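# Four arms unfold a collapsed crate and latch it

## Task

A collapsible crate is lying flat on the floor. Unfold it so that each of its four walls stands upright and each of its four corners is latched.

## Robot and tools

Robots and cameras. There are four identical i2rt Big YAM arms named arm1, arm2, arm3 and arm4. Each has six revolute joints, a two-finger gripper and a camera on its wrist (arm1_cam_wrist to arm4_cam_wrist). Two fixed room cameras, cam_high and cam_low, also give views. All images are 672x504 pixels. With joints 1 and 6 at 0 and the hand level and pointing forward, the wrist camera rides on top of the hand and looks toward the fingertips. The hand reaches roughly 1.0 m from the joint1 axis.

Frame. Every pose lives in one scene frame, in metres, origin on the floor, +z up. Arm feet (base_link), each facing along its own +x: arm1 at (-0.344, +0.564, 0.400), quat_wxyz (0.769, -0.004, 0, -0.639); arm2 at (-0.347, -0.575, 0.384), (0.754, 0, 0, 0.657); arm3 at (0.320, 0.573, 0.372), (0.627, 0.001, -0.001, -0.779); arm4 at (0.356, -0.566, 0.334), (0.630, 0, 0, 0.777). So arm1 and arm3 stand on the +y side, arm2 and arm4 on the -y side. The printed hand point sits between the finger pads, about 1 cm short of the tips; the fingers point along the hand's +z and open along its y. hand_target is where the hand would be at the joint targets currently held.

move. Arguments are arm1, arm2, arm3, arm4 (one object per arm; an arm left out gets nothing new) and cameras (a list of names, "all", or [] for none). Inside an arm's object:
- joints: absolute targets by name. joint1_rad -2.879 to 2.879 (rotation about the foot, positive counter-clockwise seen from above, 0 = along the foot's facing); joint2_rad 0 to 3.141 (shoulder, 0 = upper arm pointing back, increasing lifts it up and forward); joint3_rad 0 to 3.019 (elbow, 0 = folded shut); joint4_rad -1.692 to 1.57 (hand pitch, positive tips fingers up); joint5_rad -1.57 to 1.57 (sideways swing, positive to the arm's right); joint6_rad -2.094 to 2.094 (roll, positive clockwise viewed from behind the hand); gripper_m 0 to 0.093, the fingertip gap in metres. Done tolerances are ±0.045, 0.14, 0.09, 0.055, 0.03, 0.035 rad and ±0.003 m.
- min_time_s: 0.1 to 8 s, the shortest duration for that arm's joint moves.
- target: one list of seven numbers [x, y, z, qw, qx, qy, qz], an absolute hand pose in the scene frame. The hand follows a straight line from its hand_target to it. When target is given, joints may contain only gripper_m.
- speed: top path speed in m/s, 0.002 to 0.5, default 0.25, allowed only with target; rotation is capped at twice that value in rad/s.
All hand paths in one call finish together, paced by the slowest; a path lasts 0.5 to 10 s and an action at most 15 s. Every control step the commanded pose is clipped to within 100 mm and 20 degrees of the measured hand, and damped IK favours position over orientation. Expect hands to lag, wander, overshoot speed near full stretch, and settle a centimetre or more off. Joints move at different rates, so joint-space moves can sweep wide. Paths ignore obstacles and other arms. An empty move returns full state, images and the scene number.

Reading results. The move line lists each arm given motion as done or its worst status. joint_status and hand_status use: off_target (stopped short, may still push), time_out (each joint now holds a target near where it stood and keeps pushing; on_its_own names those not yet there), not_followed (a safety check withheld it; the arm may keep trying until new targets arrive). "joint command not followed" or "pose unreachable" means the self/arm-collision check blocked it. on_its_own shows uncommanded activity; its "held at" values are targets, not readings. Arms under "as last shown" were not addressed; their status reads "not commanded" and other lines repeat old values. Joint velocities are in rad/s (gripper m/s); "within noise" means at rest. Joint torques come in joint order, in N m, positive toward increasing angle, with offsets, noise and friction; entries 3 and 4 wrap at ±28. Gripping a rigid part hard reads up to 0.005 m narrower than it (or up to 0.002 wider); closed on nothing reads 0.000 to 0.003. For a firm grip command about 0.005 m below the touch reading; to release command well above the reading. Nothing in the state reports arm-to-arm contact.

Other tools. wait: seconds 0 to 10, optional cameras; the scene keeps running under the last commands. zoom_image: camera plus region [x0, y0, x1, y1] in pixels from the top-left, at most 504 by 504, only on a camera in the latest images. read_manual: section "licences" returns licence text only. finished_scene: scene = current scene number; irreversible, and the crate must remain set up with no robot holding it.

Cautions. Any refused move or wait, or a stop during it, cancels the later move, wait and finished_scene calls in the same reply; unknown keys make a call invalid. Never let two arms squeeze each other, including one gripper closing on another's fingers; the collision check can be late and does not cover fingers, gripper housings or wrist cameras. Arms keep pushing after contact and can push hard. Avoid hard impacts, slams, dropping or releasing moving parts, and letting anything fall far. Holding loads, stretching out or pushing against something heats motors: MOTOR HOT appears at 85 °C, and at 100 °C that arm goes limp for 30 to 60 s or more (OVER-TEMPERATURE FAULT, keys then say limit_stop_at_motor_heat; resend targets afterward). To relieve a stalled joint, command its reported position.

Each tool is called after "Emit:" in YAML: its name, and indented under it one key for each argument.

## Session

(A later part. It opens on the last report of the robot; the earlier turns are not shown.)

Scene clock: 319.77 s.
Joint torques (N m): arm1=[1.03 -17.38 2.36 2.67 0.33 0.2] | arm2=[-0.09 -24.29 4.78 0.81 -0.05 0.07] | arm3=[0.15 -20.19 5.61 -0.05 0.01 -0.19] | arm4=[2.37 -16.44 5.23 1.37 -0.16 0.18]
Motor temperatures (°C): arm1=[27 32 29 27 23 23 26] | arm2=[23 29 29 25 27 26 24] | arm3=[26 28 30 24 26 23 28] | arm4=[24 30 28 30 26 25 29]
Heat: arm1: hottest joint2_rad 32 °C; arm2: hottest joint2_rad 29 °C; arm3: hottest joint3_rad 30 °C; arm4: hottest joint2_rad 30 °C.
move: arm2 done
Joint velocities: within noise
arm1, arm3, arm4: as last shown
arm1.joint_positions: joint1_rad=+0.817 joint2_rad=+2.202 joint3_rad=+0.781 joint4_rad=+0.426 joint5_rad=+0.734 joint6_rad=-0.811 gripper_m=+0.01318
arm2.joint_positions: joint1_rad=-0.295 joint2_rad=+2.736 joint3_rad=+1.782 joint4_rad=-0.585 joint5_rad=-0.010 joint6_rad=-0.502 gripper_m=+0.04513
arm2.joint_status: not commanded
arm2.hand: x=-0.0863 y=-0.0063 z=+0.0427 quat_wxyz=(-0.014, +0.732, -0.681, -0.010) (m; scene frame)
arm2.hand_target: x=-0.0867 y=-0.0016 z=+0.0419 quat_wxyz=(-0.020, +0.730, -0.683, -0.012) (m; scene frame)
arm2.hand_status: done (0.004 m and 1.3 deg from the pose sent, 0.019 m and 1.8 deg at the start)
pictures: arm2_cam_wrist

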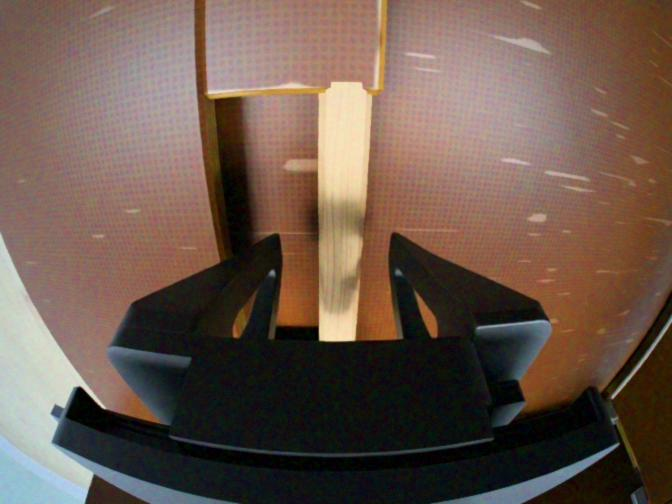

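Emit:
move:
  arm2: {"target": [-0.084, -0.008, 0.028, -0.02, 0.7258, -0.6884, -0.012], "speed": 0.1}
  cameras: ["arm2_cam_wrist", "cam_high"]

Emit:
zoom_image:
  camera: "arm2_cam_wrist"
  region: [210, 40, 460, 290]

Scene clock: 322.63 s.
Joint torques (N m): arm1=[1.2 -16.91 2.61 2.86 0.31 0.15] | arm2=[-0.44 -23.36 4.86 0.88 -0.07 0.08] | arm3=[-0.5 -19.78 5.64 -0.16 0.02 -0.19] | arm4=[2.37 -16.44 5.23 1.39 -0.16 0.18]
Motor temperatures (°C): arm1=[27 32 29 27 23 23 26] | arm2=[23 29 28 25 27 26 24] | arm3=[26 28 30 24 26 23 28] | arm4=[24 30 28 30 26 25 29]
Heat: arm1: hottest joint2_rad 32 °C; arm2: hottest joint2_rad 29 °C; arm3: hottest joint3_rad 30 °C; arm4: hottest joint2_rad 30 °C.
move: arm2 done
Joint velocities: within noise
arm1, arm3: as last shown
arm1.joint_positions: joint1_rad=+0.817 joint2_rad=+2.202 joint3_rad=+0.781 joint4_rad=+0.426 joint5_rad=+0.734 joint6_rad=-0.811 gripper_m=+0.01314
arm2.joint_positions: joint1_rad=-0.295 joint2_rad=+2.753 joint3_rad=+1.782 joint4_rad=-0.565 joint5_rad=-0.010 joint6_rad=-0.496 gripper_m=+0.04513
arm2.joint_status: not commanded
arm2.hand: x=-0.0876 y=-0.0091 z=+0.0327 quat_wxyz=(-0.015, +0.730, -0.683, -0.010) (m; scene frame)
arm2.hand_target: x=-0.0839 y=-0.0078 z=+0.0287 quat_wxyz=(-0.020, +0.725, -0.688, -0.012) (m; scene frame)
arm2.hand_status: done (0.006 m and 0.9 deg from the pose sent, 0.015 m and 1.3 deg at the start)
arm4.joint_positions: joint1_rad=+0.850 joint2_rad=+2.029 joint3_rad=+0.822 joint4_rad=+0.210 joint5_rad=+0.775 joint6_rad=-0.782 gripper_m=+0.01588
arm4.joint_status: not commanded
arm4.hand: x=-0.0144 y=-0.2174 z=+0.2512 quat_wxyz=(-0.447, +0.894, +0.013, +0.009) (m; scene frame)
arm4.hand_target: x=-0.0260 y=-0.2176 z=+0.2602 quat_wxyz=(-0.450, +0.893, +0.013, -0.008) (m; scene frame)
arm4.hand_status: not commanded
pictures: arm2_cam_wrist, cam_high

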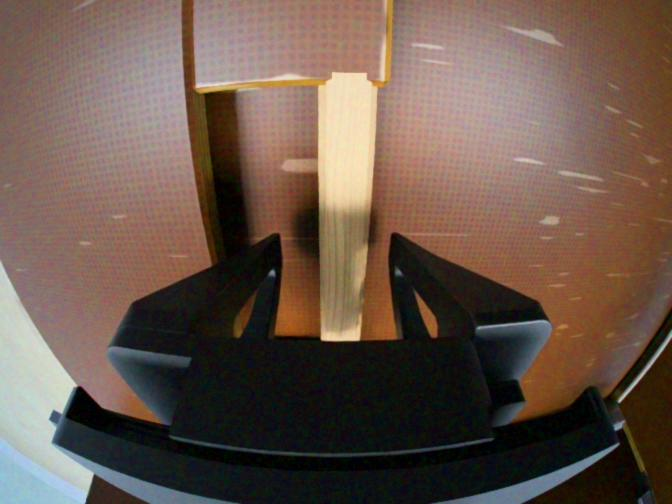

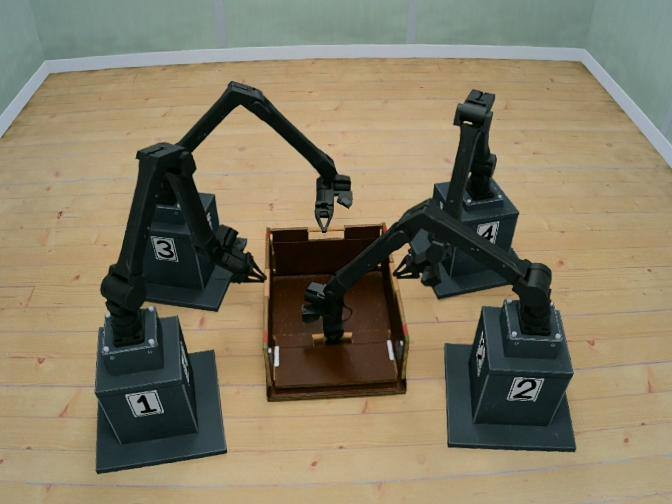

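Scaled by 2.016 from the camera's 672x504 image, which has a finer 960x720 frame.

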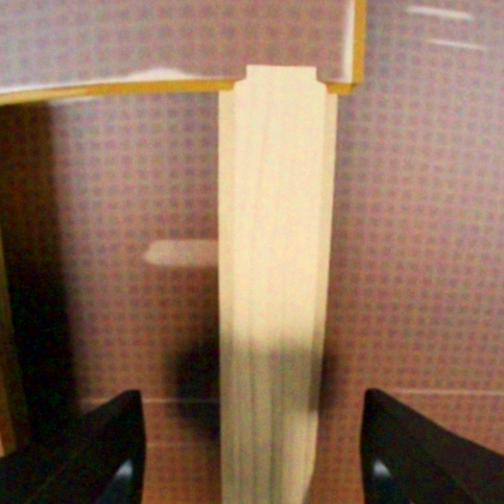

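Emit:
move:
  arm2: {"target": [-0.082, -0.009, 0.0235, -0.02, 0.7258, -0.6884, -0.012], "speed": 0.1, "joints": {"gripper_m": 0.03}}

Emit:
move:
  arm2: {"joints": {"gripper_m": 0.013}}
  cameras: ["arm2_cam_wrist"]

Scene clock: 324.50 s.
Joint torques (N m): arm1=[1.26 -17.14 2.58 2.55 0.32 0.17] | arm2=[-0.85 -23.53 5.34 0.83 -0.07 0.02] | arm3=[0.03 -19.96 5.63 -0.2 0.05 -0.19] | arm4=[2.43 -16.44 5.24 1.37 -0.16 0.18]
Motor temperatures (°C): arm1=[27 32 29 27 23 23 26] | arm2=[23 29 28 25 27 26 24] | arm3=[26 28 30 24 26 23 28] | arm4=[24 30 28 30 26 25 29]
Heat: arm1: hottest joint2_rad 32 °C; arm2: hottest joint2_rad 29 °C; arm3: hottest joint3_rad 30 °C; arm4: hottest joint2_rad 30 °C.
move: arm2 done
Joint velocities: within noise
arm1.joint_positions: joint1_rad=+0.817 joint2_rad=+2.202 joint3_rad=+0.781 joint4_rad=+0.426 joint5_rad=+0.734 joint6_rad=-0.811 gripper_m=+0.01323
arm1.joint_status: not commanded
arm1.hand: x=-0.0141 y=+0.2127 z=+0.2482 quat_wxyz=(+0.017, +0.008, -0.899, +0.437) (m; scene frame)
arm1.hand_target: x=-0.0005 y=+0.2135 z=+0.2524 quat_wxyz=(-0.002, +0.007, -0.896, +0.444) (m; scene frame)
arm1.hand_status: not commanded
arm2.joint_positions: joint1_rad=-0.295 joint2_rad=+2.763 joint3_rad=+1.782 joint4_rad=-0.561 joint5_rad=-0.010 joint6_rad=-0.496 gripper_m=+0.03013
arm2.joint_status: all done
arm2.hand: x=-0.0893 y=-0.0128 z=+0.0263 quat_wxyz=(-0.012, +0.730, -0.683, -0.009) (m; scene frame)
arm2.hand_target: x=-0.0822 y=-0.0094 z=+0.0230 quat_wxyz=(-0.020, +0.725, -0.688, -0.012) (m; scene frame)
arm2.hand_status: done (0.009 m and 1.2 deg from the pose sent, 0.011 m and 0.9 deg at the start)
arm3, arm4: as last shown
pictures: none

Scene clock: 325.17 s.
Joint torques (N m): arm1=[1.03 -17.96 2.59 2.81 0.31 0.17] | arm2=[-0.56 -23.47 5.35 0.64 -0.11 0.02] | arm3=[-0.5 -19.66 5.63 -0.14 0.04 -0.18] | arm4=[2.37 -16.5 5.24 1.37 -0.16 0.18]
Motor temperatures (°C): arm1=[27 32 29 27 23 23 26] | arm2=[23 30 28 25 27 26 24] | arm3=[26 28 30 24 26 23 28] | arm4=[24 30 28 30 26 25 29]
Heat: arm1: hottest joint2_rad 32 °C; arm2: hottest joint2_rad 30 °C; arm3: hottest joint3_rad 30 °C; arm4: hottest joint2_rad 30 °C.
move: arm2 off_target
Joint velocities: within noise
arm1, arm3, arm4: as last shown
arm1.joint_positions: joint1_rad=+0.817 joint2_rad=+2.202 joint3_rad=+0.781 joint4_rad=+0.426 joint5_rad=+0.734 joint6_rad=-0.811 gripper_m=+0.01334
arm2.joint_positions: joint1_rad=-0.302 joint2_rad=+2.763 joint3_rad=+1.782 joint4_rad=-0.556 joint5_rad=-0.009 joint6_rad=-0.489 gripper_m=+0.01753
arm2.joint_status: gripper_m off_target (ended at +0.01755, target +0.01300)
arm2.hand: x=-0.0843 y=-0.0139 z=+0.0263 quat_wxyz=(-0.015, +0.725, -0.689, -0.009) (m; scene frame)
arm2.hand_target: x=-0.0794 y=-0.0108 z=+0.0231 quat_wxyz=(-0.020, +0.721, -0.692, -0.012) (m; scene frame)
arm2.hand_status: not commanded
pictures: arm2_cam_wrist

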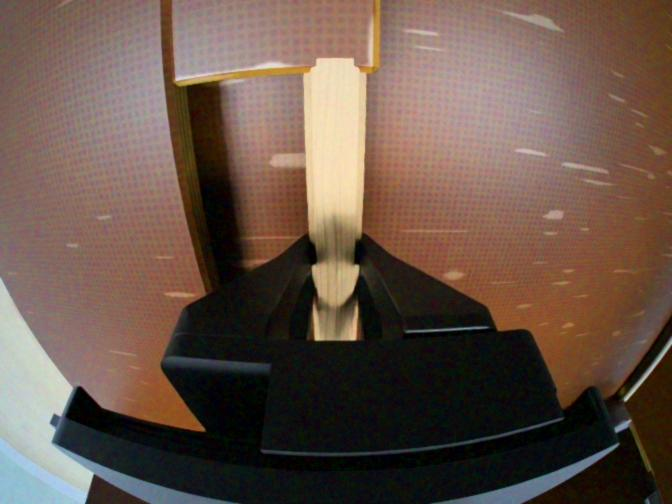

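Emit:
move:
  arm2: {"target": [-0.109, -0.0115, 0.143, -0.086, 0.7207, -0.687, 0.057], "speed": 0.12}

Emit:
move:
  arm2: {"target": [-0.174, -0.013, 0.222, -0.169, 0.7068, -0.6736, 0.145], "speed": 0.12}
  cameras: ["arm2_cam_wrist", "cam_high"]

Scene clock: 333.93 s.
Joint torques (N m): arm1=[0.97 -17.61 2.61 2.76 0.34 0.18] | arm2=[0.67 -27.4 3.29 -0.54 -0.1 0.15] | arm3=[-0.67 -19.78 5.6 -0.16 0.05 -0.19] | arm4=[2.37 -16.44 5.23 1.37 -0.16 0.17]
Motor temperatures (°C): arm1=[27 32 29 27 23 23 26] | arm2=[23 30 28 25 27 26 25] | arm3=[26 28 30 24 26 23 29] | arm4=[24 30 28 30 26 25 29]
Heat: arm1: hottest joint2_rad 32 °C; arm2: hottest joint2_rad 30 °C; arm3: hottest joint3_rad 30 °C; arm4: hottest joint2_rad 30 °C.
move: arm2 off_target
Joint velocities: within noise
arm1, arm4: as last shown
arm1.joint_positions: joint1_rad=+0.817 joint2_rad=+2.202 joint3_rad=+0.781 joint4_rad=+0.426 joint5_rad=+0.734 joint6_rad=-0.811 gripper_m=+0.01301
arm2.joint_positions: joint1_rad=-0.224 joint2_rad=+2.526 joint3_rad=+1.542 joint4_rad=-0.472 joint5_rad=+0.179 joint6_rad=-0.430 gripper_m=+0.01729
arm2.joint_status: not commanded
arm2.hand: x=-0.1018 y=-0.0150 z=+0.1169 quat_wxyz=(-0.088, +0.724, -0.682, +0.061) (m; scene frame)
arm2.hand_target: x=-0.1060 y=-0.0092 z=+0.1422 quat_wxyz=(-0.091, +0.722, -0.684, +0.056) (m; scene frame)
arm2.hand_status: off_target (0.027 m and 0.8 deg from the pose sent, 0.119 m and 11.1 deg at the start)
arm3.joint_positions: joint1_rad=+0.342 joint2_rad=+2.364 joint3_rad=+1.498 joint4_rad=-0.879 joint5_rad=+0.957 joint6_rad=+0.205 gripper_m=+0.01639
arm3.joint_status: not commanded
arm3.hand: x=+0.2494 y=+0.0034 z=+0.2563 quat_wxyz=(+0.329, -0.623, -0.630, +0.328) (m; scene frame)
arm3.hand_target: x=+0.2549 y=-0.0059 z=+0.2623 quat_wxyz=(+0.321, -0.618, -0.641, +0.323) (m; scene frame)
arm3.hand_status: not commanded
pictures: none

Scene clock: 335.57 s.
Joint torques (N m): arm1=[0.62 -17.79 2.51 2.84 0.31 0.2] | arm2=[1.49 -26.23 3.7 -0.87 -0.19 0.36] | arm3=[-0.5 -19.6 5.59 -0.13 0.06 -0.22] | arm4=[2.37 -16.44 5.24 1.37 -0.16 0.18]
Motor temperatures (°C): arm1=[27 32 29 27 23 23 26] | arm2=[23 30 28 25 27 26 25] | arm3=[26 28 30 24 26 23 29] | arm4=[24 30 28 30 26 25 29]
Heat: arm1: hottest joint2_rad 32 °C; arm2: hottest joint2_rad 30 °C; arm3: hottest joint3_rad 30 °C; arm4: hottest joint2_rad 30 °C.
move: arm2 off_target
Joint velocities: within noise
arm1, arm3, arm4: as last shown
arm1.joint_positions: joint1_rad=+0.817 joint2_rad=+2.202 joint3_rad=+0.781 joint4_rad=+0.426 joint5_rad=+0.734 joint6_rad=-0.811 gripper_m=+0.01305
arm2.joint_positions: joint1_rad=-0.059 joint2_rad=+2.344 joint3_rad=+1.386 joint4_rad=-0.485 joint5_rad=+0.441 joint6_rad=-0.282 gripper_m=+0.01684
arm2.joint_status: not commanded
arm2.hand: x=-0.1602 y=-0.0168 z=+0.1963 quat_wxyz=(-0.167, +0.708, -0.668, +0.154) (m; scene frame)
arm2.hand_target: x=-0.1717 y=-0.0123 z=+0.2212 quat_wxyz=(-0.169, +0.705, -0.673, +0.145) (m; scene frame)
arm2.hand_status: off_target (0.029 m and 1.3 deg from the pose sent, 0.128 m and 13.6 deg at the start)
pictures: arm2_cam_wrist, cam_high

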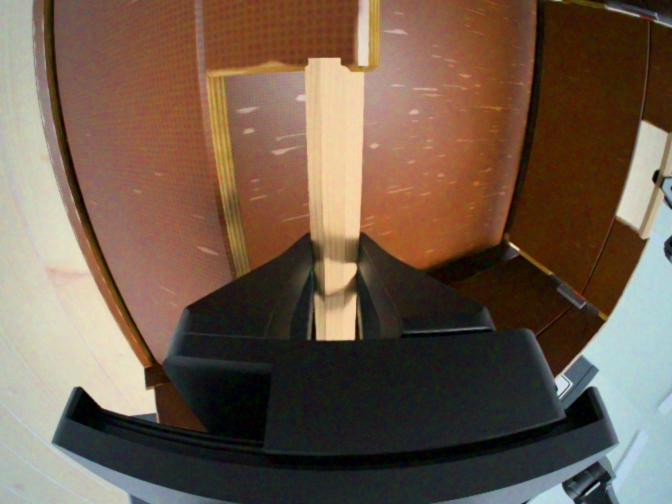

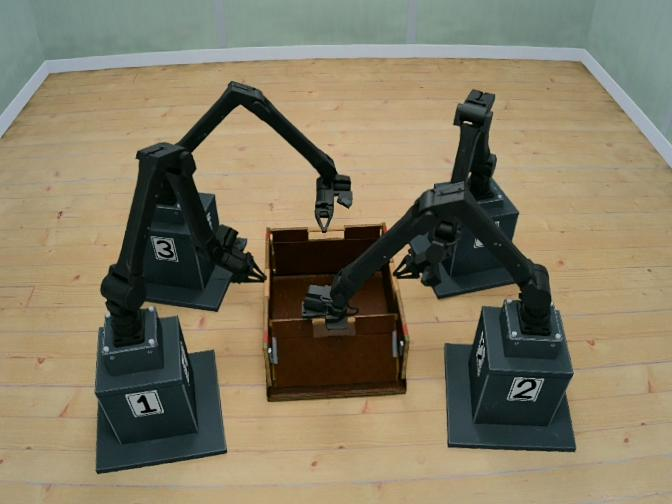

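Emit:
move:
  arm2: {"target": [-0.255, -0.016, 0.258, -0.245, 0.6845, -0.6524, 0.224], "speed": 0.12}

Emit:
move:
  arm2: {"target": [-0.315, -0.018, 0.264, -0.30, 0.6614, -0.6303, 0.283], "speed": 0.1}
  cameras: ["arm2_cam_wrist", "cam_high", "cam_low"]

Emit:
zoom_image:
  camera: "cam_high"
  region: [240, 220, 430, 410]

Scene clock: 338.57 s.
Joint torques (N m): arm1=[1.38 -17.67 2.59 2.52 0.37 0.2] | arm2=[2.67 -24.88 4.31 -1.22 -0.44 0.47] | arm3=[-0.09 -19.66 5.74 -0.14 0.05 -0.18] | arm4=[2.37 -16.44 5.23 1.36 -0.16 0.18]
Motor temperatures (°C): arm1=[27 32 29 27 23 23 26] | arm2=[23 30 28 25 27 26 25] | arm3=[26 28 30 24 26 23 29] | arm4=[24 30 28 30 26 25 29]
Heat: arm1: hottest joint2_rad 32 °C; arm2: hottest joint2_rad 30 °C; arm3: hottest joint3_rad 30 °C; arm4: hottest joint2_rad 30 °C.
move: arm2 off_target
Joint velocities: within noise
arm1, arm3, arm4: as last shown
arm1.joint_positions: joint1_rad=+0.817 joint2_rad=+2.202 joint3_rad=+0.781 joint4_rad=+0.426 joint5_rad=+0.734 joint6_rad=-0.811 gripper_m=+0.01325
arm2.joint_positions: joint1_rad=+0.136 joint2_rad=+2.295 joint3_rad=+1.354 joint4_rad=-0.593 joint5_rad=+0.697 joint6_rad=-0.070 gripper_m=+0.01684
arm2.joint_status: not commanded
arm2.hand: x=-0.2344 y=-0.0191 z=+0.2373 quat_wxyz=(-0.246, +0.683, -0.645, +0.238) (m; scene frame)
arm2.hand_target: x=-0.2542 y=-0.0149 z=+0.2574 quat_wxyz=(-0.246, +0.684, -0.650, +0.224) (m; scene frame)
arm2.hand_status: off_target (0.029 m and 1.8 deg from the pose sent, 0.113 m and 12.4 deg at the start)
pictures: none

Scene clock: 340.27 s.
Joint torques (N m): arm1=[0.91 -17.73 2.44 2.59 0.31 0.19] | arm2=[3.66 -23.59 5.05 -1.61 0 0.57] | arm3=[-0.38 -19.9 5.56 0.01 0.03 -0.21] | arm4=[2.37 -16.44 5.24 1.37 -0.16 0.18]
Motor temperatures (°C): arm1=[27 32 29 27 23 23 26] | arm2=[23 30 28 25 27 26 25] | arm3=[26 28 30 24 26 23 29] | arm4=[24 31 28 30 26 25 29]
Heat: arm1: hottest joint2_rad 32 °C; arm2: hottest joint2_rad 30 °C; arm3: hottest joint3_rad 30 °C; arm4: hottest joint2_rad 31 °C.
move: arm2 off_target
Joint velocities: arm1=[-0.005 0.005 0.007 0.007 -0.051 0.022 -0.004] | arm2=[within noise] | arm3=[within noise] | arm4=[within noise]
arm1, arm3, arm4: as last shown
arm1.joint_positions: joint1_rad=+0.817 joint2_rad=+2.202 joint3_rad=+0.781 joint4_rad=+0.426 joint5_rad=+0.734 joint6_rad=-0.811 gripper_m=+0.01318
arm2.joint_positions: joint1_rad=+0.270 joint2_rad=+2.340 joint3_rad=+1.417 joint4_rad=-0.769 joint5_rad=+0.852 joint6_rad=+0.140 gripper_m=+0.01684
arm2.joint_status: not commanded
arm2.hand: x=-0.2883 y=-0.0209 z=+0.2479 quat_wxyz=(-0.296, +0.658, -0.627, +0.293) (m; scene frame)
arm2.hand_target: x=-0.3131 y=-0.0180 z=+0.2631 quat_wxyz=(-0.299, +0.660, -0.628, +0.283) (m; scene frame)
arm2.hand_status: off_target (0.031 m and 1.4 deg from the pose sent, 0.085 m and 8.6 deg at the start)
arm4.hand_target: x=-0.0259 y=-0.2175 z=+0.2602 quat_wxyz=(-0.450, +0.893, +0.013, -0.008) (m; scene frame)
pictures: arm2_cam_wrist, cam_high, cam_low

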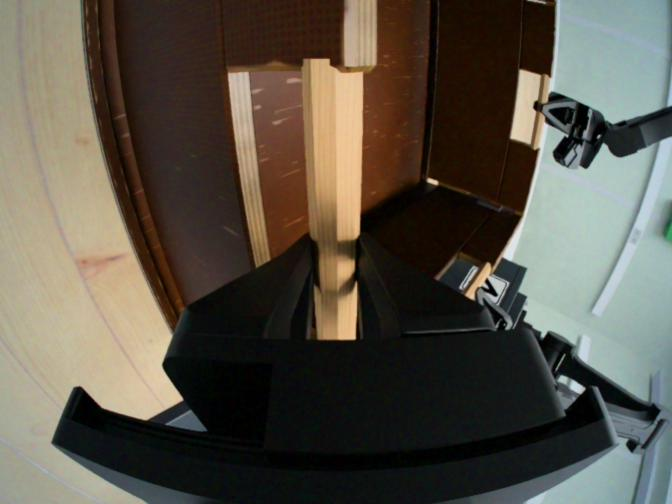

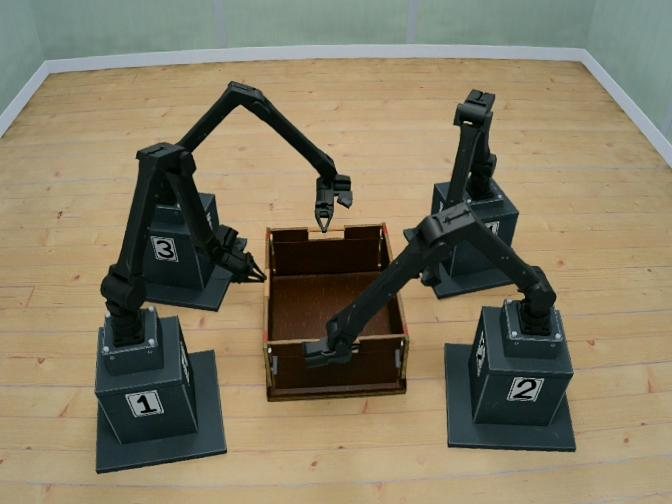

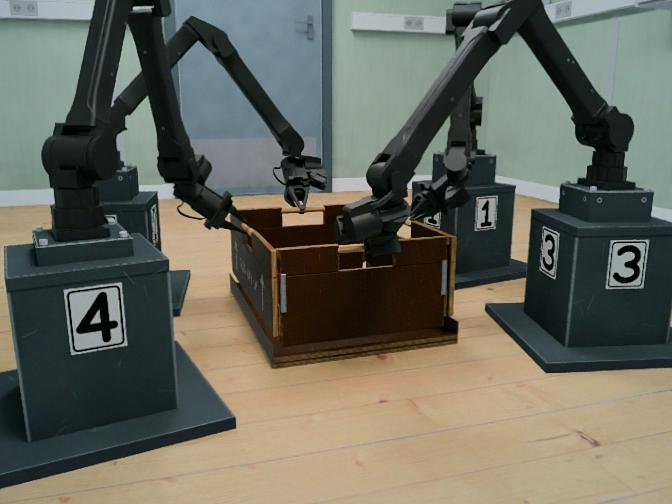

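Scaled by 2.653 from the camera's 672x504 image, which has a finer 960x720 frame.

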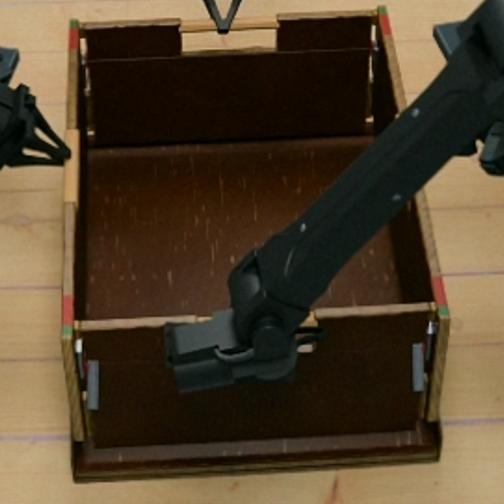

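Emit:
move:
  arm2: {"target": [-0.343, -0.019, 0.261, -0.318, 0.6525, -0.6205, 0.302], "speed": 0.1}
  cameras: ["arm2_cam_wrist", "cam_high", "cam_low"]

Emit:
zoom_image:
  camera: "cam_high"
  region: [255, 320, 305, 400]

Emit:
zoom_image:
  camera: "cam_high"
  region: [375, 315, 425, 395]

Emit:
zoom_image:
  camera: "cam_high"
  region: [255, 215, 315, 285]

Emit:
zoom_image:
  camera: "cam_high"
  region: [350, 215, 410, 285]

Scene clock: 343.33 s.
Joint torques (N m): arm1=[1.14 -17.79 2.48 2.84 0.3 0.18] | arm2=[6.59 -23.3 4.92 -1.78 0 0.73] | arm3=[-0.21 -19.72 5.72 -0.08 0.09 -0.21] | arm4=[2.37 -16.44 5.24 1.37 -0.16 0.18]
Motor temperatures (°C): arm1=[27 32 29 27 23 23 26] | arm2=[24 30 27 25 27 26 25] | arm3=[26 28 30 24 26 23 29] | arm4=[24 31 28 30 26 25 29]
Heat: arm1: hottest joint2_rad 32 °C; arm2: hottest joint2_rad 30 °C; arm3: hottest joint3_rad 30 °C; arm4: hottest joint2_rad 31 °C.
move: arm2 off_target
Joint velocities: arm1=[-0.005 -0.015 -0.007 -0.017 0.007 0.022 -0.004] | arm2=[within noise] | arm3=[within noise] | arm4=[within noise]
arm1.joint_positions: joint1_rad=+0.817 joint2_rad=+2.202 joint3_rad=+0.781 joint4_rad=+0.426 joint5_rad=+0.735 joint6_rad=-0.811 gripper_m=+0.01326
arm1.joint_status: not commanded
arm1.hand: x=-0.0142 y=+0.2125 z=+0.2483 quat_wxyz=(+0.018, +0.008, -0.899, +0.437) (m; scene frame)
arm1.hand_target: x=-0.0006 y=+0.2134 z=+0.2524 quat_wxyz=(-0.001, +0.007, -0.896, +0.444) (m; scene frame)
arm1.hand_status: not commanded
arm2.joint_positions: joint1_rad=+0.297 joint2_rad=+2.375 joint3_rad=+1.466 joint4_rad=-0.864 joint5_rad=+0.898 joint6_rad=+0.226 gripper_m=+0.01684
arm2.joint_status: not commanded
arm2.hand: x=-0.2983 y=-0.0206 z=+0.2485 quat_wxyz=(-0.308, +0.645, -0.624, +0.317) (m; scene frame)
arm2.hand_target: x=-0.3412 y=-0.0189 z=+0.2603 quat_wxyz=(-0.319, +0.653, -0.618, +0.300) (m; scene frame)
arm2.hand_status: off_target (0.046 m and 2.3 deg from the pose sent, 0.056 m and 2.9 deg at the start)
arm3.joint_positions: joint1_rad=+0.342 joint2_rad=+2.364 joint3_rad=+1.498 joint4_rad=-0.879 joint5_rad=+0.956 joint6_rad=+0.205 gripper_m=+0.01639
arm3.joint_status: not commanded
arm3.hand: x=+0.2495 y=+0.0034 z=+0.2561 quat_wxyz=(+0.328, -0.623, -0.630, +0.327) (m; scene frame)
arm3.hand_target: x=+0.2549 y=-0.0059 z=+0.2622 quat_wxyz=(+0.321, -0.618, -0.641, +0.323) (m; scene frame)
arm3.hand_status: not commanded
arm4: as last shown
arm4.joint_positions: joint1_rad=+0.850 joint2_rad=+2.029 joint3_rad=+0.822 joint4_rad=+0.210 joint5_rad=+0.775 joint6_rad=-0.782 gripper_m=+0.01587
arm4.hand_target: x=-0.0258 y=-0.2174 z=+0.2602 quat_wxyz=(-0.450, +0.893, +0.013, -0.008) (m; scene frame)
pictures: arm2_cam_wrist, cam_high, cam_low

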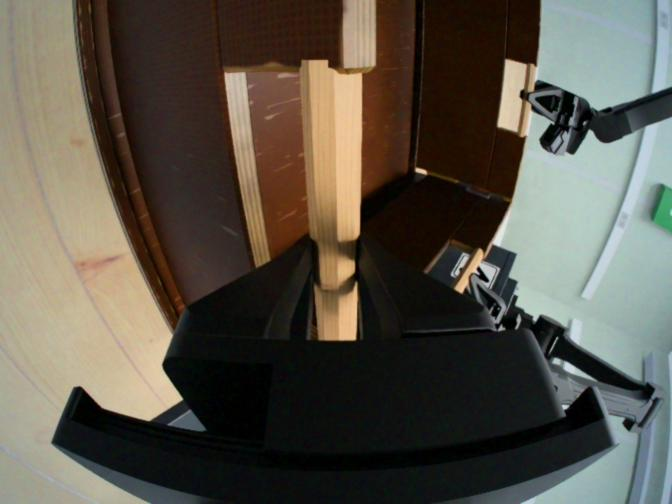

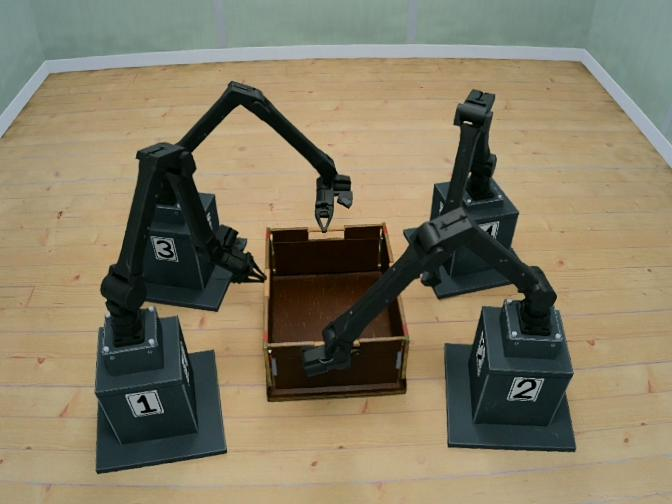

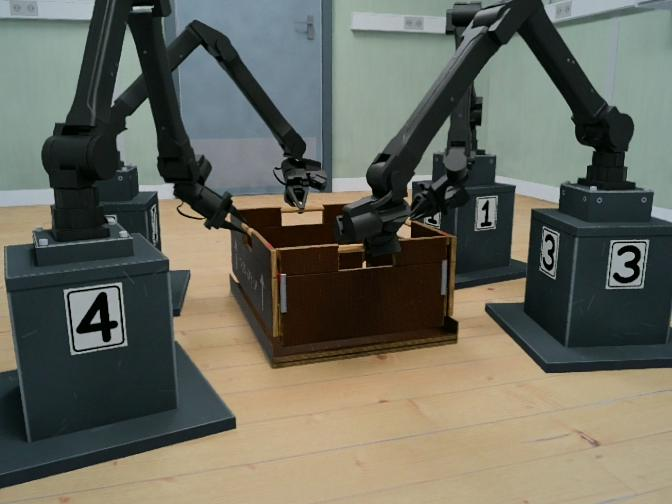

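Scaled by 6.300 from the camera's 672x504 image, which has a finer 960x720 frame.

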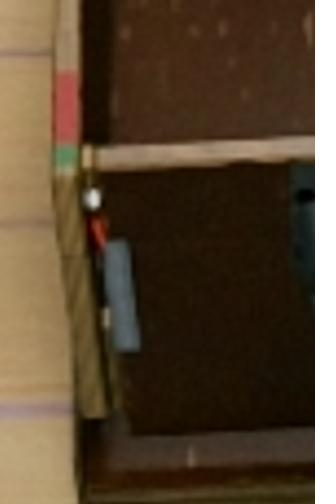

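Scaled by 6.300 from the camera's 672x504 image, which has a finer 960x720 frame.

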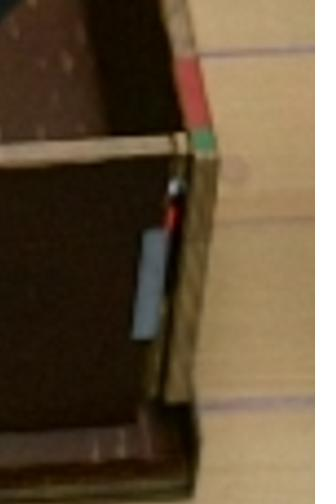

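Scaled by 7.200 from the camera's 672x504 image, which has a finer 960x720 frame.

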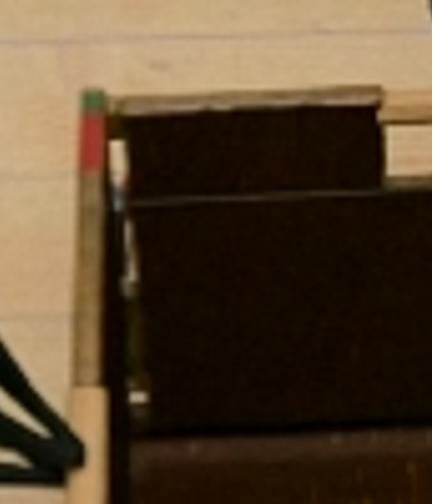

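Scaled by 7.200 from the camera's 672x504 image, which has a finer 960x720 frame.

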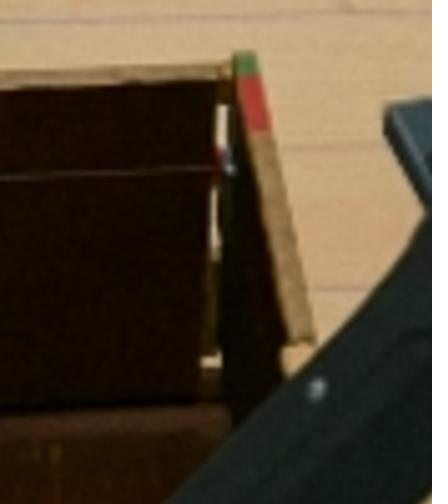

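Emit:
move:
  arm2: {"target": [-0.368, -0.019, 0.258, -0.325, 0.649, -0.617, 0.309], "speed": 0.1}
  cameras: ["arm2_cam_wrist", "cam_high", "cam_low"]

Emit:
zoom_image:
  camera: "cam_high"
  region: [255, 320, 305, 400]

Emit:
zoom_image:
  camera: "cam_high"
  region: [375, 315, 425, 395]

Scene clock: 347.77 s.
Joint torques (N m): arm1=[1.32 -17.44 2.51 2.63 0.29 0.23] | arm2=[9.99 -23.12 5.19 -1.83 -0.33 0.97] | arm3=[0.03 -19.84 5.6 -0.06 0.11 -0.2] | arm4=[2.37 -16.44 5.23 1.37 -0.17 0.17]
Motor temperatures (°C): arm1=[27 32 29 27 23 23 26] | arm2=[24 30 27 25 27 26 25] | arm3=[26 28 30 24 26 23 29] | arm4=[24 31 28 30 26 25 29]
Heat: arm1: hottest joint2_rad 32 °C; arm2: hottest joint2_rad 30 °C; arm3: hottest joint3_rad 30 °C; arm4: hottest joint2_rad 31 °C.
move: arm2 off_target
Joint velocities: within noise
arm1, arm3: as last shown
arm1.joint_positions: joint1_rad=+0.817 joint2_rad=+2.202 joint3_rad=+0.781 joint4_rad=+0.426 joint5_rad=+0.735 joint6_rad=-0.811 gripper_m=+0.01335
arm2.joint_positions: joint1_rad=+0.302 joint2_rad=+2.400 joint3_rad=+1.502 joint4_rad=-0.933 joint5_rad=+0.913 joint6_rad=+0.281 gripper_m=+0.01684
arm2.joint_status: not commanded
arm2.hand: x=-0.2991 y=-0.0208 z=+0.2479 quat_wxyz=(-0.308, +0.634, -0.627, +0.331) (m; scene frame)
arm2.hand_target: x=-0.3636 y=-0.0211 z=+0.2562 quat_wxyz=(-0.325, +0.650, -0.615, +0.307) (m; scene frame)
arm2.hand_status: off_target (0.070 m and 3.8 deg from the pose sent, 0.070 m and 2.3 deg at the start)
arm4.joint_positions: joint1_rad=+0.850 joint2_rad=+2.029 joint3_rad=+0.822 joint4_rad=+0.210 joint5_rad=+0.775 joint6_rad=-0.782 gripper_m=+0.01587
arm4.joint_status: not commanded
arm4.hand: x=-0.0144 y=-0.2174 z=+0.2512 quat_wxyz=(-0.447, +0.894, +0.013, +0.009) (m; scene frame)
arm4.hand_target: x=-0.0258 y=-0.2174 z=+0.2602 quat_wxyz=(-0.450, +0.893, +0.013, -0.008) (m; scene frame)
arm4.hand_status: not commanded
pictures: arm2_cam_wrist, cam_high, cam_low

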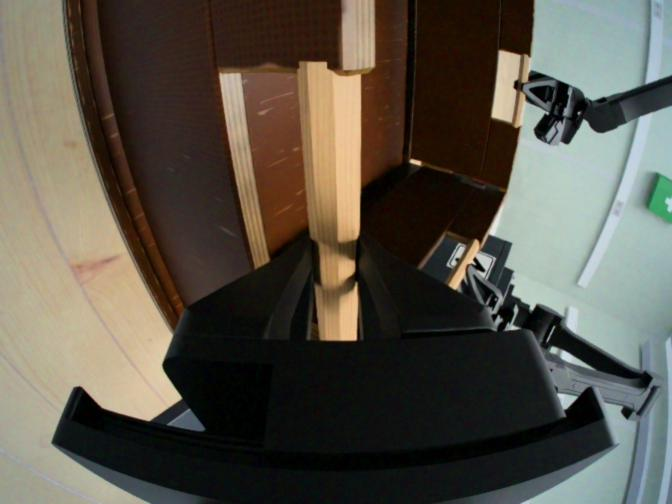

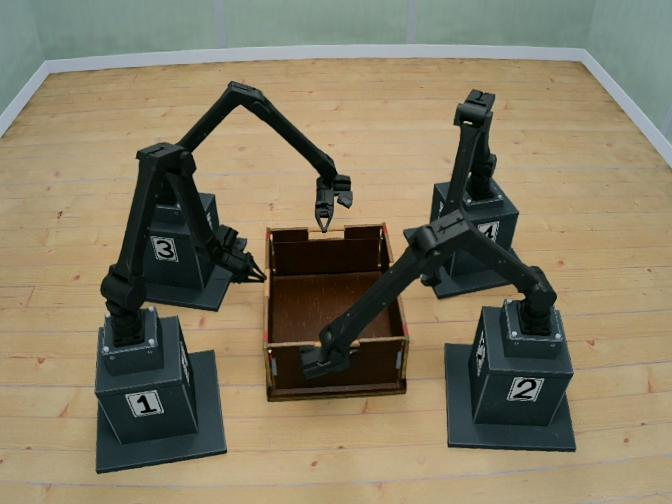

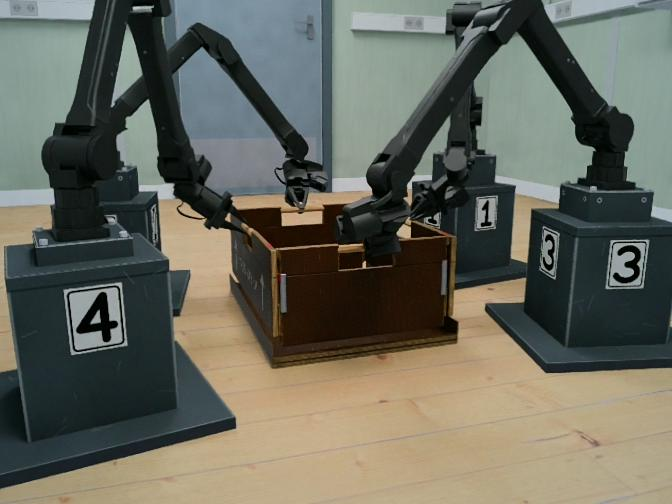

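Scaled by 6.300 from the camera's 672x504 image, which has a finer 960x720 frame.

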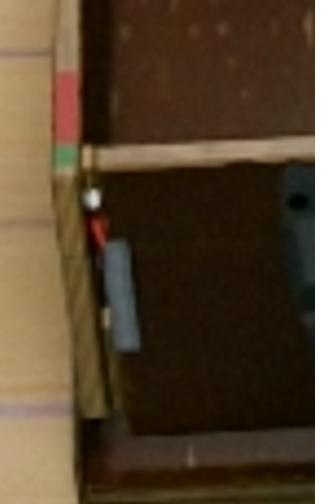

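Scaled by 6.300 from the camera's 672x504 image, which has a finer 960x720 frame.

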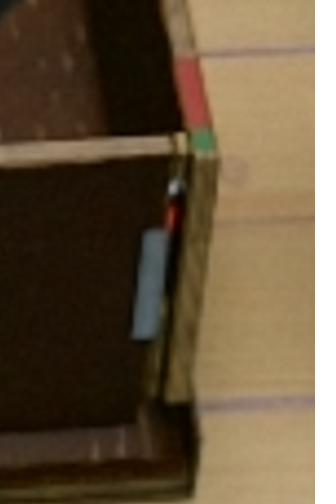

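Emit:
move:
  arm2: {"target": [-0.335, -0.019, 0.258, -0.325, 0.649, -0.617, 0.309], "speed": 0.1}
  arm1: {"target": [0.0, 0.229, 0.252, -0.002, -0.007, 0.896, -0.444], "speed": 0.1}
  cameras: ["cam_high", "cam_low"]

Scene clock: 353.27 s.
Joint torques (N m): arm1=[3.08 -18.49 1.58 1.62 0.7 0.26] | arm2=[5.3 -24.47 3.44 -0.18 -0.17 0.38] | arm3=[-0.03 -19.84 5.78 -0.06 0.08 -0.22] | arm4=[2.37 -16.44 5.24 1.37 -0.17 0.18]
Motor temperatures (°C): arm1=[27 32 29 27 23 23 26] | arm2=[24 30 27 25 27 26 25] | arm3=[26 28 30 24 26 23 29] | arm4=[24 31 28 30 26 25 29]
Heat: arm1: hottest joint2_rad 32 °C; arm2: hottest joint2_rad 30 °C; arm3: hottest joint3_rad 30 °C; arm4: hottest joint2_rad 31 °C.
move: arm1 off_target; arm2 off_target
Joint velocities: within noise
arm1.joint_positions: joint1_rad=+0.824 joint2_rad=+2.203 joint3_rad=+0.779 joint4_rad=+0.426 joint5_rad=+0.749 joint6_rad=-0.791 gripper_m=+0.01327
arm1.joint_status: not commanded
arm1.hand: x=-0.0143 y=+0.2147 z=+0.2487 quat_wxyz=(+0.017, +0.001, -0.897, +0.441) (m; scene frame)
arm1.hand_target: x=-0.0001 y=+0.2279 z=+0.2521 quat_wxyz=(+0.004, +0.011, -0.896, +0.444) (m; scene frame)
arm1.hand_status: off_target (0.020 m and 1.9 deg from the pose sent, 0.022 m and 2.0 deg at the start)
arm2.joint_positions: joint1_rad=+0.302 joint2_rad=+2.397 joint3_rad=+1.490 joint4_rad=-0.909 joint5_rad=+0.924 joint6_rad=+0.263 gripper_m=+0.01684
arm2.joint_status: not commanded
arm2.hand: x=-0.2979 y=-0.0210 z=+0.2474 quat_wxyz=(-0.314, +0.637, -0.621, +0.331) (m; scene frame)
arm2.hand_target: x=-0.3333 y=-0.0193 z=+0.2574 quat_wxyz=(-0.324, +0.648, -0.616, +0.309) (m; scene frame)
arm2.hand_status: off_target (0.039 m and 3.2 deg from the pose sent, 0.037 m and 3.8 deg at the start)
arm3, arm4: as last shown
pictures: cam_high, cam_low

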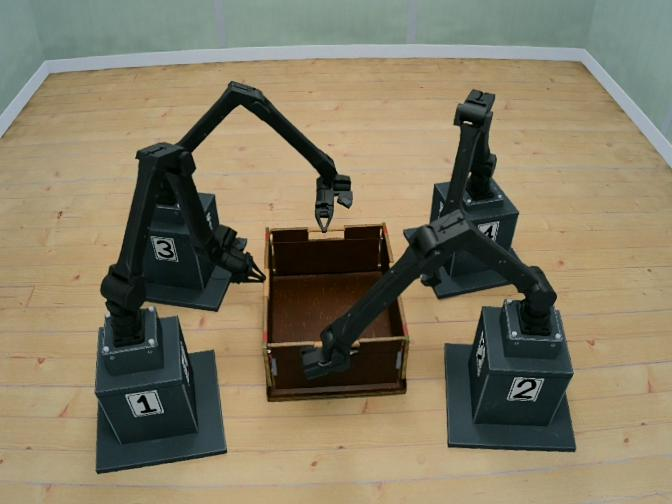

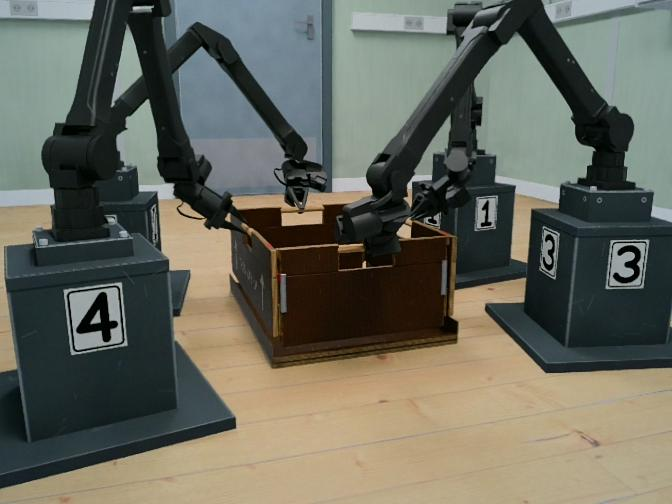

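Emit:
move:
  arm1: {"target": [0.0, 0.195, 0.252, -0.002, -0.007, 0.896, -0.444], "speed": 0.1}
  arm4: {"target": [-0.026, -0.197, 0.260, -0.450, 0.893, 0.013, -0.008], "speed": 0.1}
  cameras: ["cam_high", "cam_low"]

Emit:
zoom_image:
  camera: "cam_high"
  region: [255, 320, 305, 400]

Emit:
zoom_image:
  camera: "cam_high"
  region: [375, 315, 425, 395]

Emit:
zoom_image:
  camera: "cam_low"
  region: [260, 230, 310, 290]

Emit:
zoom_image:
  camera: "cam_low"
  region: [420, 220, 470, 280]

Scene clock: 355.97 s.
Joint torques (N m): arm1=[-1.14 -17.32 4.48 2.52 -0.04 -0.03] | arm2=[5.3 -24.41 3.48 -0.12 -0.18 0.35] | arm3=[0.03 -20.48 5.6 -0.24 0.11 -0.19] | arm4=[0.21 -15.33 7.3 2.13 -0.68 -0.29]
Motor temperatures (°C): arm1=[27 32 29 27 23 23 26] | arm2=[24 30 27 25 27 26 25] | arm3=[26 28 30 24 26 23 29] | arm4=[24 31 28 30 26 25 29]
Heat: arm1: hottest joint2_rad 32 °C; arm2: hottest joint2_rad 30 °C; arm3: hottest joint3_rad 30 °C; arm4: hottest joint2_rad 31 °C.
move: arm1 off_target; arm4 off_target
Joint velocities: within noise
arm1.joint_positions: joint1_rad=+0.817 joint2_rad=+2.203 joint3_rad=+0.779 joint4_rad=+0.433 joint5_rad=+0.735 joint6_rad=-0.813 gripper_m=+0.01329
arm1.joint_status: not commanded
arm1.hand: x=-0.0144 y=+0.2127 z=+0.2481 quat_wxyz=(+0.017, +0.008, -0.899, +0.438) (m; scene frame)
arm1.hand_target: x=+0.0020 y=+0.1987 z=+0.2532 quat_wxyz=(+0.001, +0.007, -0.895, +0.446) (m; scene frame)
arm1.hand_status: off_target (0.023 m and 1.9 deg from the pose sent, 0.025 m and 1.9 deg at the start)
arm2, arm3: as last shown
arm4.joint_positions: joint1_rad=+0.849 joint2_rad=+2.027 joint3_rad=+0.822 joint4_rad=+0.210 joint5_rad=+0.767 joint6_rad=-0.783 gripper_m=+0.01587
arm4.joint_status: not commanded
arm4.hand: x=-0.0151 y=-0.2173 z=+0.2511 quat_wxyz=(-0.445, +0.895, +0.014, +0.007) (m; scene frame)
arm4.hand_target: x=-0.0293 y=-0.2016 z=+0.2606 quat_wxyz=(-0.450, +0.893, +0.017, -0.010) (m; scene frame)
arm4.hand_status: off_target (0.025 m and 1.8 deg from the pose sent, 0.025 m and 2.0 deg at the start)
pictures: cam_high, cam_low

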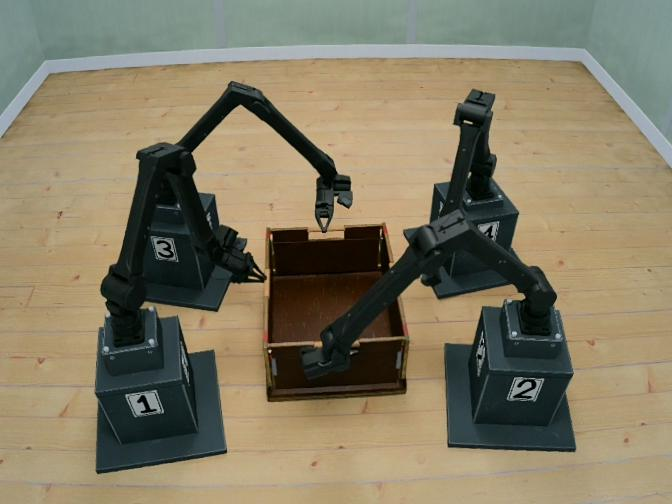

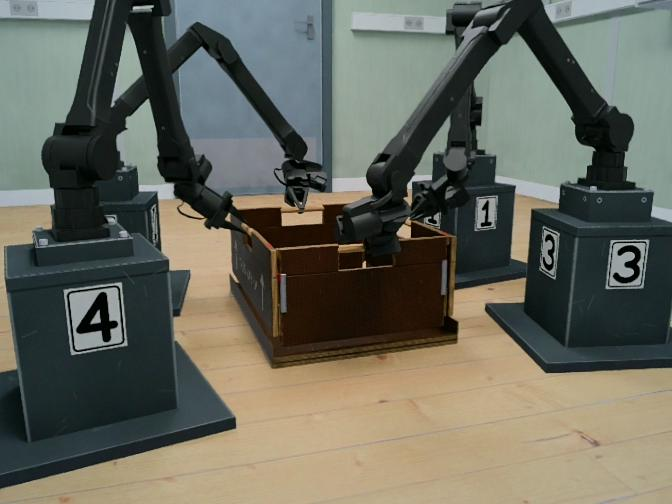

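Scaled by 6.300 from the camera's 672x504 image, which has a finer 960x720 frame.

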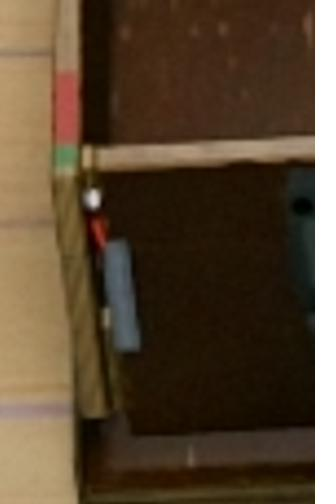

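Scaled by 6.300 from the camera's 672x504 image, which has a finer 960x720 frame.

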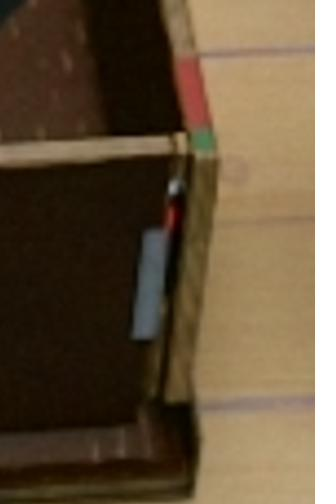

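Scaled by 8.400 from the camera's 672x504 image, which has a finer 960x720 frame.

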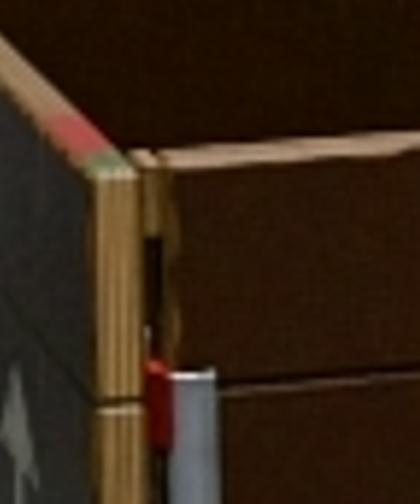

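Scaled by 8.400 from the camera's 672x504 image, which has a finer 960x720 frame.

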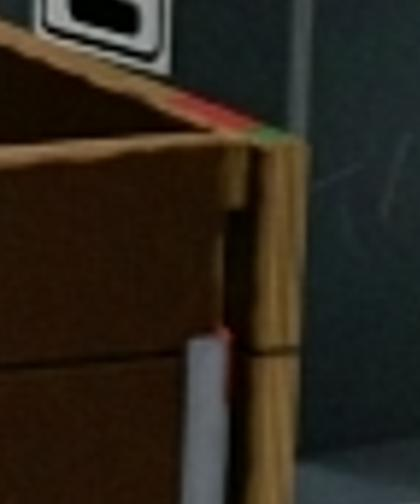

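Emit:
move:
  arm2: {"target": [-0.285, -0.019, 0.258, -0.325, 0.649, -0.617, 0.309], "speed": 0.1}
  arm1: {"target": [0.0, 0.212, 0.252, -0.002, -0.007, 0.896, -0.444], "speed": 0.1}
  arm4: {"target": [-0.026, -0.216, 0.260, -0.450, 0.893, 0.013, -0.008], "speed": 0.1}
  cameras: ["cam_high", "cam_low"]

Emit:
zoom_image:
  camera: "cam_high"
  region: [255, 320, 305, 400]

Emit:
zoom_image:
  camera: "cam_high"
  region: [375, 315, 425, 395]

Scene clock: 359.37 s.
Joint torques (N m): arm1=[0.97 -17.9 3.18 2.14 0.3 0.19] | arm2=[-1.14 -23.36 3.85 0.42 0.33 -0.07] | arm3=[-0.21 -20.19 5.7 -0.09 0.05 -0.17] | arm4=[2.2 -16.15 5.52 1.42 -0.07 0.15]
Motor temperatures (°C): arm1=[27 31 29 27 23 23 26] | arm2=[24 30 27 25 27 26 25] | arm3=[26 28 30 24 26 23 29] | arm4=[24 30 28 30 26 25 29]
Heat: arm1: hottest joint2_rad 31 °C; arm2: hottest joint2_rad 30 °C; arm3: hottest joint3_rad 30 °C; arm4: hottest joint2_rad 30 °C.
move: arm1 off_target; arm2 off_target; arm4 off_target
Joint velocities: arm1=[-0.005 -0.005 0.017 -0.002 0.022 0.022 -0.004] | arm2=[within noise] | arm3=[within noise] | arm4=[within noise]
arm1.joint_positions: joint1_rad=+0.817 joint2_rad=+2.203 joint3_rad=+0.779 joint4_rad=+0.433 joint5_rad=+0.737 joint6_rad=-0.813 gripper_m=+0.01302
arm1.joint_status: not commanded
arm1.hand: x=-0.0146 y=+0.2126 z=+0.2482 quat_wxyz=(+0.017, +0.008, -0.899, +0.438) (m; scene frame)
arm1.hand_target: x=-0.0008 y=+0.2114 z=+0.2518 quat_wxyz=(+0.002, +0.006, -0.896, +0.443) (m; scene frame)
arm1.hand_status: off_target (0.015 m and 1.9 deg from the pose sent, 0.015 m and 1.9 deg at the start)
arm2.joint_positions: joint1_rad=+0.299 joint2_rad=+2.360 joint3_rad=+1.421 joint4_rad=-0.774 joint5_rad=+0.919 joint6_rad=+0.162 gripper_m=+0.01684
arm2.joint_status: not commanded
arm2.hand: x=-0.2967 y=-0.0209 z=+0.2476 quat_wxyz=(-0.323, +0.654, -0.609, +0.310) (m; scene frame)
arm2.hand_target: x=-0.2915 y=-0.0187 z=+0.2571 quat_wxyz=(-0.323, +0.652, -0.614, +0.305) (m; scene frame)
arm2.hand_status: off_target (0.016 m and 1.1 deg from the pose sent, 0.017 m and 3.2 deg at the start)
arm3: as last shown
arm4.joint_positions: joint1_rad=+0.849 joint2_rad=+2.027 joint3_rad=+0.822 joint4_rad=+0.210 joint5_rad=+0.769 joint6_rad=-0.783 gripper_m=+0.01587
arm4.joint_status: not commanded
arm4.hand: x=-0.0149 y=-0.2172 z=+0.2513 quat_wxyz=(-0.446, +0.895, +0.013, +0.008) (m; scene frame)
arm4.hand_target: x=-0.0261 y=-0.2156 z=+0.2599 quat_wxyz=(-0.450, +0.893, +0.013, -0.008) (m; scene frame)
arm4.hand_status: off_target (0.014 m and 1.9 deg from the pose sent, 0.014 m and 1.8 deg at the start)
pictures: cam_high, cam_low

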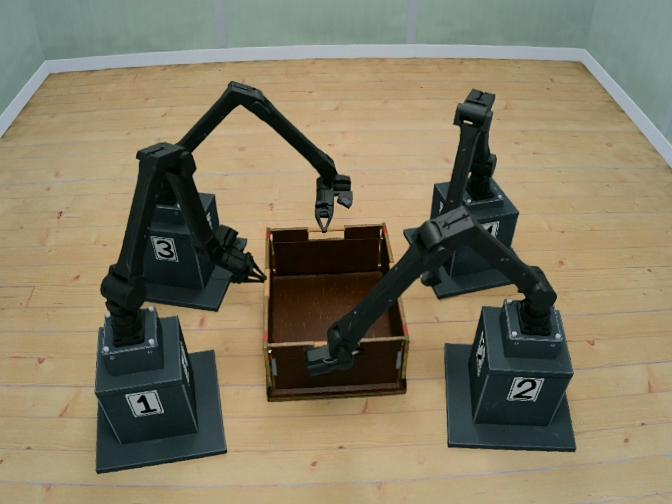

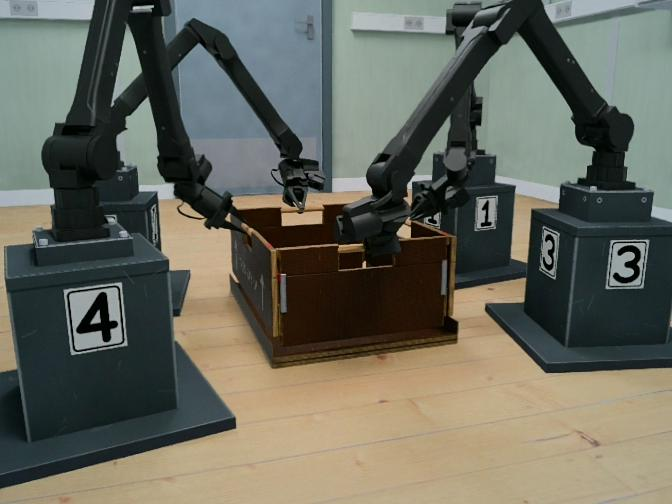

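Scaled by 6.300 from the camera's 672x504 image, which has a finer 960x720 frame.

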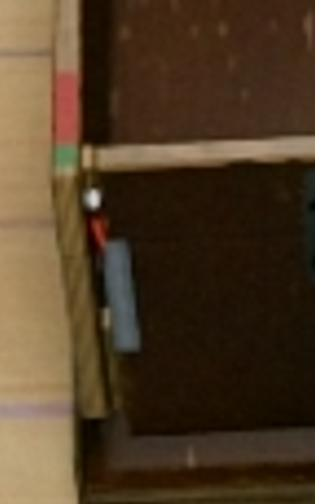

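Scaled by 6.300 from the camera's 672x504 image, which has a finer 960x720 frame.

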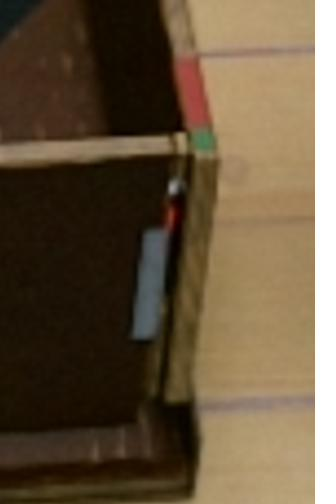

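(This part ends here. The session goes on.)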